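# Set lighting desk channel faders to their taped levels

## Task

Move every channel fader on the lighting desk to the level marked on the tape strip above that fader, and leave the master fader at the level it had at the start.

## Robot and tools

Robot: two arms, left_arm and right_arm, each with a two-finger gripper, a wrist force sensor and a wrist camera. Cameras: cam_high (fixed, looking down over the table), cam_left_wrist and cam_right_wrist, each 896x504 pixels.

Frame: all hand positions, velocities and move targets use the scene frame. Its origin sits at table-top height midway between the nominal arm bases; +x points out over the table, +z points up, and left_arm is on the +y side (image left/right may differ). The calibrated bases are left_arm near (+0.020, +0.360, +0.048) m and right_arm near (+0.048, -0.524, +0.048) m. Reported hand poses can be off by a few centimetres, more at long reach. A gripper's fingers point along its own +z and close along its own x; end_effector_position is the point between the pads, and fingertips extend 9.3 mm past it.

The 18-number row: both execute_actions and move use rows of 18 numbers, always covering both arms even if only one moves. Order: left dx, dy, dz, rx, ry, rz, left gripper position, force_limit, speed; then the same nine for the right arm. The first six of each arm are an offset, not a pose: a displacement from that arm's Hand target at the start of the action or move, along scene-frame axes, rotating about the Hand target position. Scale: 1.0 equals 0.6 m for dx, dy, dz and 180 degrees for rx, ry, rz, which together form one rotation vector. Values lie in [-1, 1]. All six zero re-requests the current Hand target. Gripper numbers are absolute commands, not offsets: position +1 is open (80 mm), about -0.90 pads touching, -1 means close until stopped; force_limit -1 to +1 maps to roughly 15 to 35 N per pad; speed -1 to +1 maps to 5 to 100 mm/s. Sending 0 is a real command, so repeat the previous gripper numbers to leave a gripper unchanged.

execute_actions(actions, cameras): actions is a list of actions; each action is a table of up to 15 rows, one per 1/30 s step, the last row held to fill 15 steps. Every row counts from the action's start pose, and each new action starts from the updated Hand target, so repeating an offset keeps moving. Images come back only when actions is empty or cameras names them (["all"], a list of names, or [] for none).

move(target, speed, blend, stop_force, zero, blocking, cameras): drives each gripper in a straight line toward its offset. target is one row or a list of up to 15 rows, every row offset from the same starting Hand targets. speed is in m/s, 0.002 to 3.6, default 0.25 (turning limited to twice that in rad/s); one value or one per target. blend is a corner radius in metres for lists; 0 stops at each point. stop_force, in N from 3 to 120 (one value for both arms), ends an arm's path when it feels that much push against its motion; it is not reliable for light loose objects or for turning grippers, and must be left out when pulling away from a surface you press on. zero (only with stop_force) chooses whether to re-zero before the move. blocking=false returns early but cannot combine with stop_force. Paths last at least 0.5 s and at most 10 s, and do not avoid obstacles or the other arm. Avoid routing a gripper close past its own base.

wait(seconds 0 to 10) lets the scene run holding commands. stop brakes a running move. zoom_image(camera, region [x0, y0, x1, y1] in pixels, at most 504 by 504) enlarges part of that camera's newest image. zero_wrist_force(arm) re-zeroes one wrist sensor. finished_scene(scene) ends the current scene by its number; make no further call in that reply.

Results: each call returns robot state: end_effector_position (m), end_effector_quat_wxyz, velocities, Hand target (the last commanded pose after clipping, base for the next offsets), joint positions and torques, Wrist force and Wrist torque in the gripper's own axes (plus the peak reading since last shown), gripper width_mm and is_grasped (1 only when an object stopped the fingers). "within noise" means an arm is still. A move adds a "move:" line: done (within 3 mm and 2 degrees), off_target, moving, held or fault, and limits such as paced or held. A gripper may rest short of its Hand target; send the remaining distance as an offset.

Control limits: commanded orientation is clipped to 32 degrees from the measured one per step. Commands are smoothed with a lag of roughly 0.09 to 0.22 s, and fast motions overshoot.

Cautions: arms are stiff, so aiming even slightly beyond a firm surface such as a fader cap or desk can trigger a fault; approach slowly, consider stop_force, and back the target off to end a push. Contact force near 150 N or joint torque at its limit (wrist joints about 21 N m) stops the arm for 10 s. Keep the arms from touching each other, never let anything fall from the table, and avoid hard or fast hits. Holding loads or stretching out heats motors; at 85 °C the arm brakes for 30 to 60 s. Do not disturb the master fader.

Each tool is called after "Emit:" as a command line: name --argument value for each argument, lists and objects as JSON in quotes; but a table of rows of numbers goes row by row, as --pt "numbers of a row", without its own name.

## Session

Emit:
execute_actions --actions '[]'

Scene clock: 0.00 s.
left_arm: end_effector_position=(+0.7235, +0.5157, +0.2978) width_mm=79.8 is_grasped=0 end_effector_quat_wxyz=(+0.238, -0.561, +0.793, +0.002) | right_arm: end_effector_position=(+0.1669, -0.2645, +0.1613) width_mm=80.2 is_grasped=0 end_effector_quat_wxyz=(+0.077, +0.365, +0.927, -0.043)
Joint positions: left_arm=[-0.019 -1.181 1.576 -2.35 -1.276 -2.803] | right_arm=[4.863 -1.206 -2.525 -1.132 1.479 0.892]
Joint velocities: within noise
Joint torques (N m): no reading
Motor temperatures (°C): left_arm=[31 31 32 32 34 40] | right_arm=[31 28 28 37 35 30]
Wrist force (N): no reading
Wrist torque (N m): no reading
Wrist force, peak (N): no reading
Hand target: left_arm +0.7235, +0.5157, +0.2978; +0.238, -0.561, +0.793, +0.002 | right_arm +0.1669, -0.2645, +0.1613; +0.077, +0.365, +0.927, -0.043
Tool commands: left_gripper/position=+0.996 left_gripper/force_limit=+1.0 left_gripper/speed=+1.0 right_gripper/position=+1.0 right_gripper/force_limit=+1.0 right_gripper/speed=+1.0
camera_calibration:
cam_left_wrist: T_world_to_cam=[[-0.248723, -0.895087, -0.370075, 0.752218], [-0.946816, 0.144156, 0.287678, 0.541711], [-0.204148, 0.421945, -0.883338, 0.290297], [0, 0, 0, 1]] pos_world=[0.759258, 0.472721, 0.378969]
cam_right_wrist: T_world_to_cam=[[-0.718079, 0.676103, -0.165069, 0.323471], [0.502365, 0.667686, 0.549386, 0.0202959], [0.481656, 0.311578, -0.819101, 0.231046], [0, 0, 0, 1]] pos_world=[0.110797, -0.30424, 0.231495]

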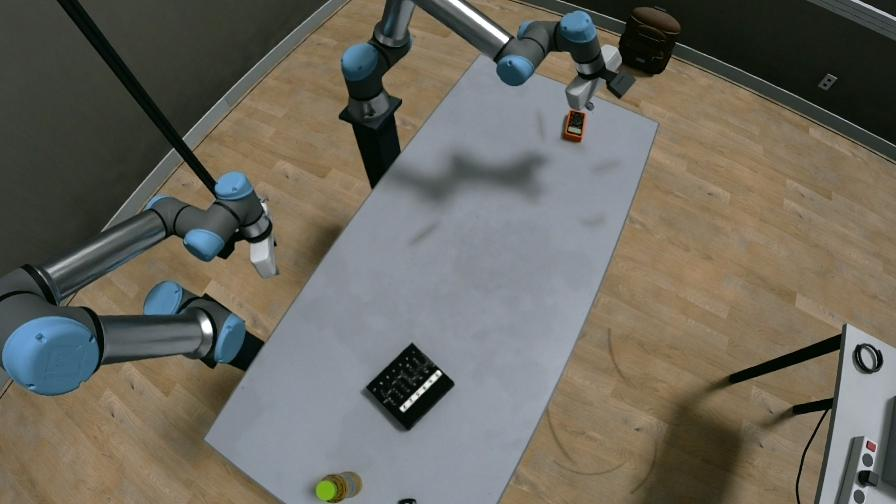

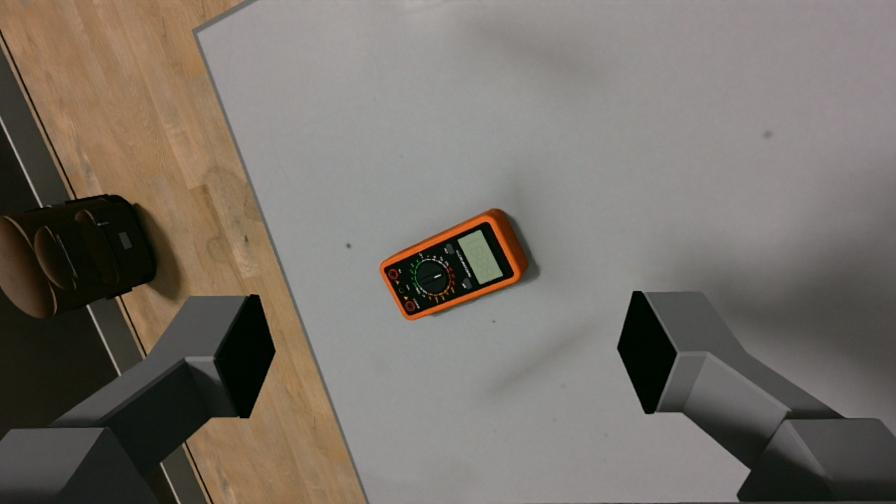

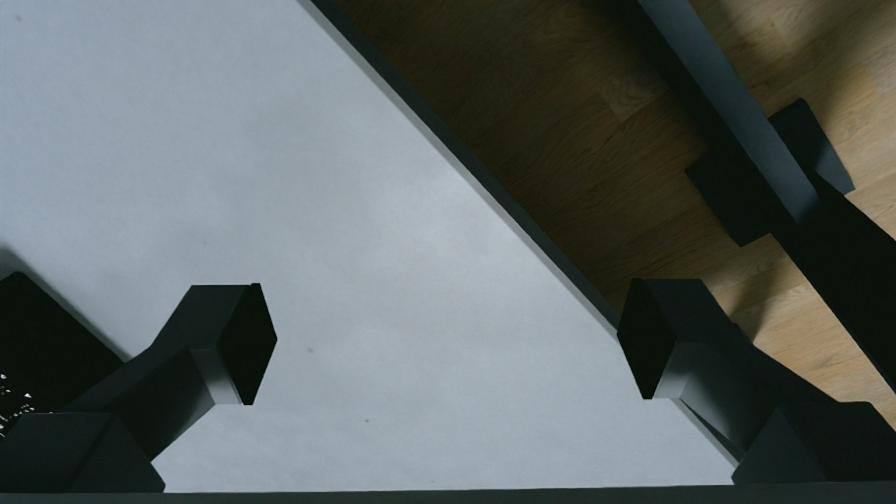

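Emit:
zoom_image --camera "cam_high" --region '[360, 335, 460, 435]'

Scaled by 5.040 from the camera's 896x504 image, which has a finer 1280x720 frame.

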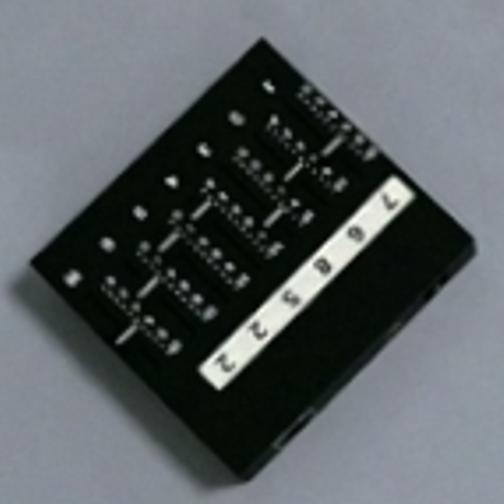

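Emit:
move --target '[0,0,0,0,0,0,0.996,1,1,0.7257,-0.145,-0.0688,0.0339,0.0455,0.1551,1,1,1]' --speed 0.4 --cameras '["cam_high","cam_right_wrist"]'

Emit:
zoom_image --camera "cam_right_wrist" --region '[290, 0, 590, 200]'

Emit:
zoom_image --camera "cam_right_wrist" --region '[290, 180, 590, 380]'

Scene clock: 5.47 s.
left_arm: end_effector_position=(+0.7235, +0.5157, +0.2978) width_mm=79.8 is_grasped=0 end_effector_quat_wxyz=(+0.238, -0.561, +0.793, +0.002) | right_arm: end_effector_position=(+0.6022, -0.3515, +0.1201) width_mm=80.2 is_grasped=0 end_effector_quat_wxyz=(+0.000, +0.130, +0.991, +0.000)
Joint positions: left_arm=[-0.019 -1.181 1.576 -2.35 -1.276 -2.803] | right_arm=[3.689 -1.991 -1.881 -0.84 1.571 -0.777]
Joint torques (N m): left_arm=[-1.42 -40.75 -22.9 -3.33 0.47 -0.14] | right_arm=[-13.96 30.65 28.05 -0.02 1.17 -1.39]
Wrist force (N): left_arm=[-0.3 0.3 0.1] | right_arm=[0.0 0.4 0.1]
Wrist torque (N m): left_arm=[0.04 0.04 0.00] | right_arm=[0.06 0.09 0.02]
Wrist force, peak (N): left_arm=[0.3 0.4 0.3] | right_arm=[-2.1 0.1 -0.1]
Hand target: left_arm +0.7235, +0.5157, +0.2978; +0.238, -0.561, +0.793, +0.002 | right_arm +0.6023, -0.3515, +0.1200; +0.000, +0.130, +0.992, +0.000
Off the commanded pose: left_arm 0.000 m, 0 deg | right_arm 0.000 m, 0 deg.
move: done
camera_calibration:
cam_right_wrist: T_world_to_cam=[[-0.964085, 0.265441, 0.00905401, 0.670954], [0.222074, 0.786939, 0.575682, 0.0899709], [0.145685, 0.557017, -0.817623, 0.303136], [0, 0, 0, 1]] pos_world=[0.582714, -0.417752, 0.189982]
Images, in order (width x height): cam_high 896x504, cam_right_wrist 896x504.

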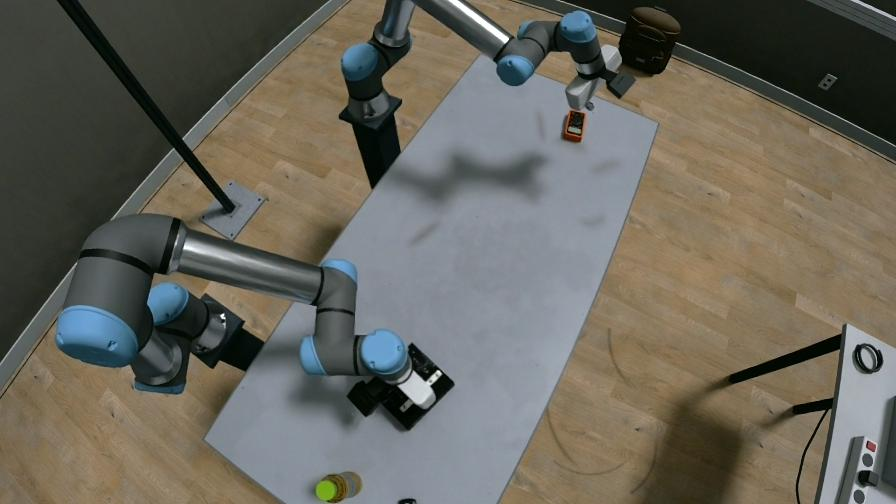

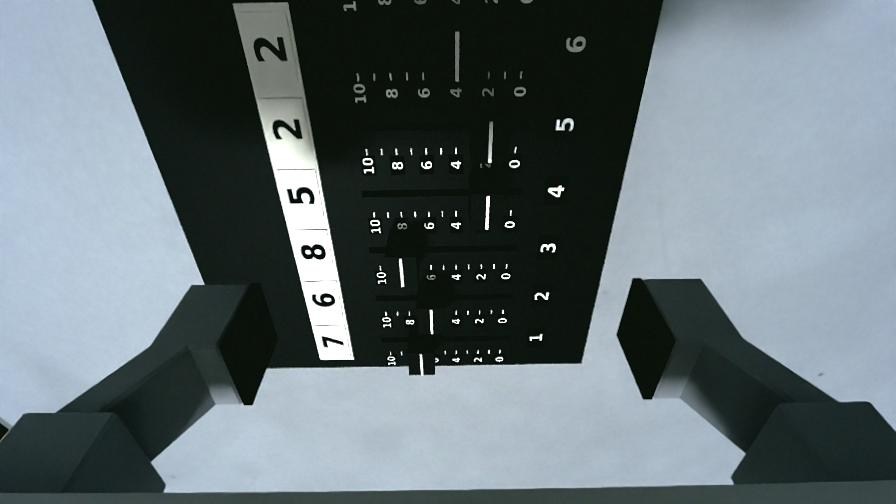

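Scaled by 1.680 from the camera's 896x504 image, which has a finer 1280x720 frame.

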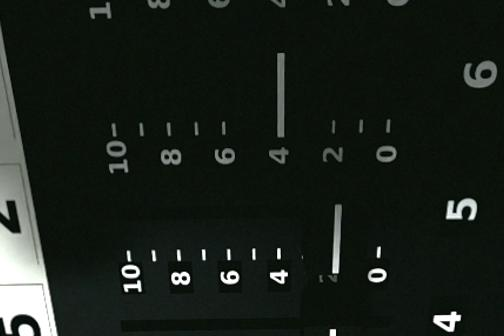

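Scaled by 1.680 from the camera's 896x504 image, which has a finer 1280x720 frame.

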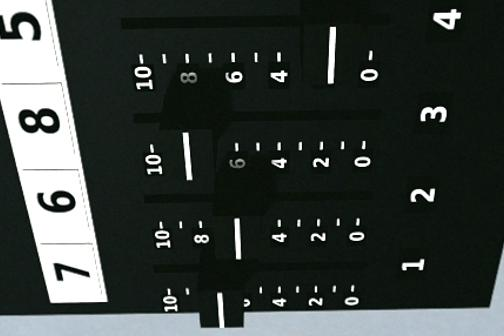

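Emit:
move --pt "0 0 0 0 0 0 0.996 1 1 0.00044 -0.00719 -0.081 0 0 0 0.43 -1 1" --pt "0 0 0 0 0 0 0.996 1 1 0.00044 -0.00719 -0.081 0 0 0 -1 -1 0.5" --pt "0 0 0 0 0 0 0.996 1 1 0.00044 -0.00719 -0.081 0 0 0 0.43 -1 1" --pt "0 0 0 0 0 0 0.996 1 1 -0.03992 -0.0723 -0.081 0 0 0 0.43 -1 1" --pt "0 0 0 0 0 0 0.996 1 1 -0.03992 -0.0723 -0.081 0 0 0 -1 -1 0.5" --pt "0 0 0 0 0 0 0.996 1 1 -0.03992 -0.0723 -0.081 0 0 0 0.43 -1 1" --speed 0.12 --cameras '["cam_right_wrist"]'

Emit:
zoom_image --camera "cam_right_wrist" --region '[280, 200, 580, 490]'

Scene clock: 17.17 s.
left_arm: end_effector_position=(+0.7235, +0.5157, +0.2978) width_mm=79.8 is_grasped=0 end_effector_quat_wxyz=(+0.238, -0.561, +0.793, +0.002) | right_arm: end_effector_position=(+0.5784, -0.3949, +0.0714) width_mm=56.1 is_grasped=0 end_effector_quat_wxyz=(+0.000, +0.130, +0.992, +0.000)
Joint positions: left_arm=[-0.019 -1.181 1.576 -2.35 -1.276 -2.803] | right_arm=[3.641 -2.019 -2.016 -0.678 1.571 -0.825]
Joint torques (N m): left_arm=[-2.01 -40.29 -22.31 -3.42 0.43 -0.11] | right_arm=[-12.86 47.22 9.94 4.72 0.8 -0.85]
Wrist force (N): left_arm=[0.0 0.2 0.0] | right_arm=[-0.4 0.3 -0.1]
Wrist torque (N m): left_arm=[0.03 0.01 0.00] | right_arm=[0.04 0.09 0.02]
Wrist force, peak (N): left_arm=[-0.5 0.0 0.5] | right_arm=[-0.1 1.2 0.2]
Hand target: left_arm +0.7235, +0.5157, +0.2978; +0.238, -0.561, +0.793, +0.002 | right_arm +0.5784, -0.3949, +0.0714; +0.000, +0.130, +0.992, +0.000
Off the commanded pose: left_arm 0.000 m, 0 deg | right_arm 0.000 m, 0 deg.
move: done
camera_calibration:
cam_right_wrist: T_world_to_cam=[[-0.964119, 0.265313, 0.0091949, 0.659909], [0.222063, 0.787003, 0.575599, 0.157436], [0.145477, 0.556987, -0.817681, 0.291152], [0, 0, 0, 1]] pos_world=[0.558914, -0.461152, 0.141382]
Images, in order (width x height): cam_right_wrist 896x504.

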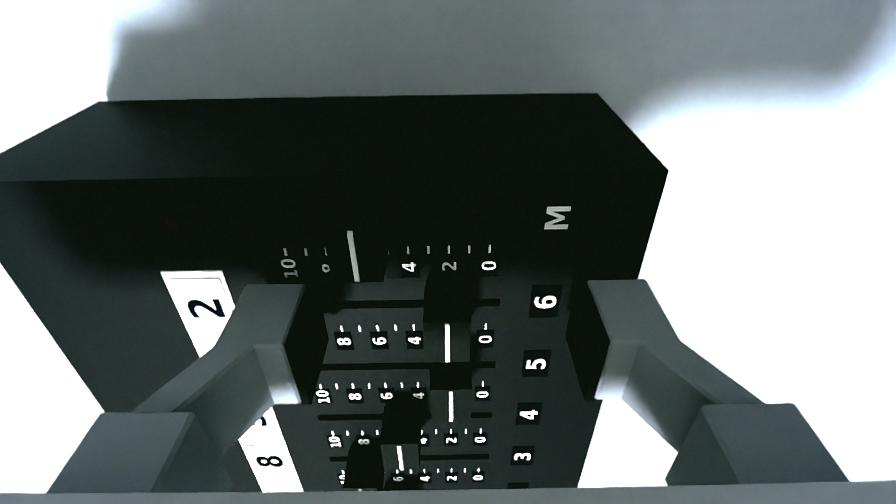

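Scaled by 1.680 from the camera's 896x504 image, which has a finer 1280x720 frame.

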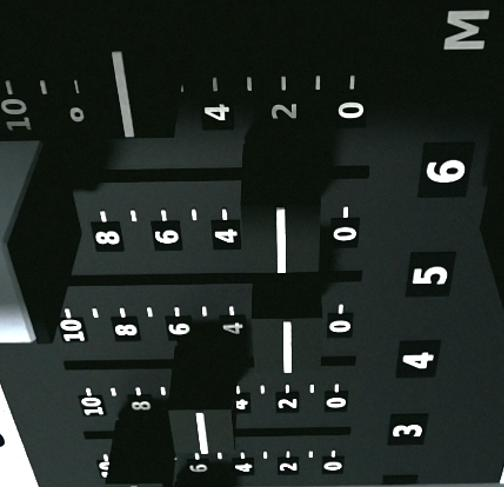

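Emit:
move --pt "0 0 0 0 0 0 0.996 1 1 -0.00103 0.00028 0 0 0 0 -1 -1 0.5" --pt "0 0 0 0 0 0 0.996 1 1 -0.00103 0.00028 0 0 0 0 0.43 -1 1" --pt "0 0 0 0 0 0 0.996 1 1 0.03933 0.06538 0 0 0 0 0.43 -1 1" --pt "0 0 0 0 0 0 0.996 1 1 0.03933 0.06538 0 0 0 0 -1 -1 0.5" --pt "0 0 0 0 0 0 0.996 1 1 0.03933 0.06538 0 0 0 0 0.43 -1 1" --speed 0.15 --cameras '["cam_right_wrist"]'

Emit:
zoom_image --camera "cam_right_wrist" --region '[280, 80, 580, 380]'

Scene clock: 22.80 s.
left_arm: end_effector_position=(+0.7235, +0.5157, +0.2978) width_mm=79.8 is_grasped=0 end_effector_quat_wxyz=(+0.238, -0.561, +0.793, +0.002) | right_arm: end_effector_position=(+0.6020, -0.3556, +0.0714) width_mm=56.1 is_grasped=0 end_effector_quat_wxyz=(+0.000, +0.130, +0.992, +0.000)
Joint positions: left_arm=[-0.019 -1.181 1.576 -2.35 -1.276 -2.803] | right_arm=[3.683 -2.075 -1.917 -0.721 1.571 -0.784]
Joint torques (N m): left_arm=[-1.99 -40.23 -22.96 -3.49 0.4 -0.07] | right_arm=[14.83 31.48 24.92 -0.3 -0.56 1.6]
Wrist force (N): left_arm=[-0.1 0.0 0.1] | right_arm=[0.1 0.2 0.0]
Wrist torque (N m): left_arm=[0.01 0.01 0.00] | right_arm=[0.02 0.07 -0.05]
Wrist force, peak (N): left_arm=[0.1 0.5 0.4] | right_arm=[-0.1 1.2 0.0]
Hand target: left_arm +0.7235, +0.5157, +0.2978; +0.238, -0.561, +0.793, +0.002 | right_arm +0.6020, -0.3556, +0.0714; +0.000, +0.130, +0.992, +0.000
Off the commanded pose: left_arm 0.000 m, 0 deg | right_arm 0.000 m, 0 deg.
move: done
camera_calibration:
cam_right_wrist: T_world_to_cam=[[-0.964119, 0.265313, 0.0091949, 0.672262], [0.222063, 0.787003, 0.575599, 0.121344], [0.145477, 0.556987, -0.817681, 0.265885], [0, 0, 0, 1]] pos_world=[0.582514, -0.421952, 0.141382]
Images, in order (width x height): cam_right_wrist 896x504.

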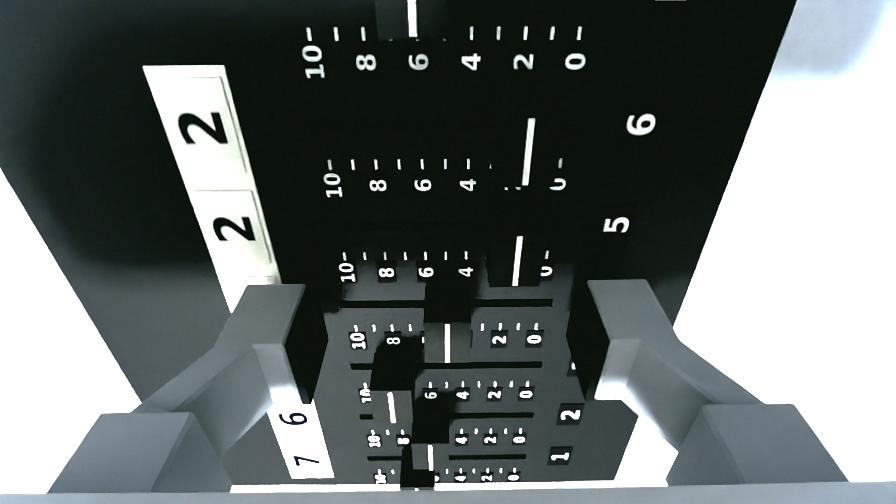

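Scaled by 1.680 from the camera's 896x504 image, which has a finer 1280x720 frame.

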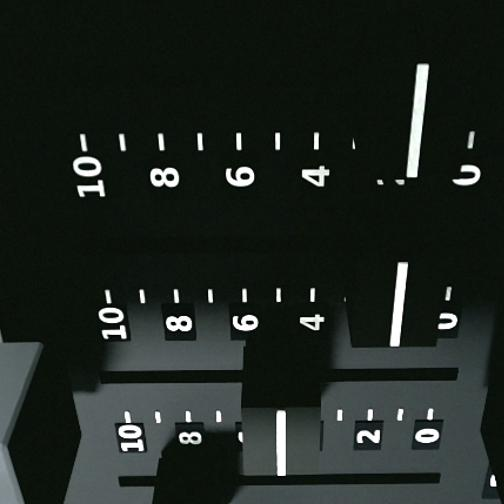

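Emit:
finished_scene --scene 2

The scene is finished: the task was done.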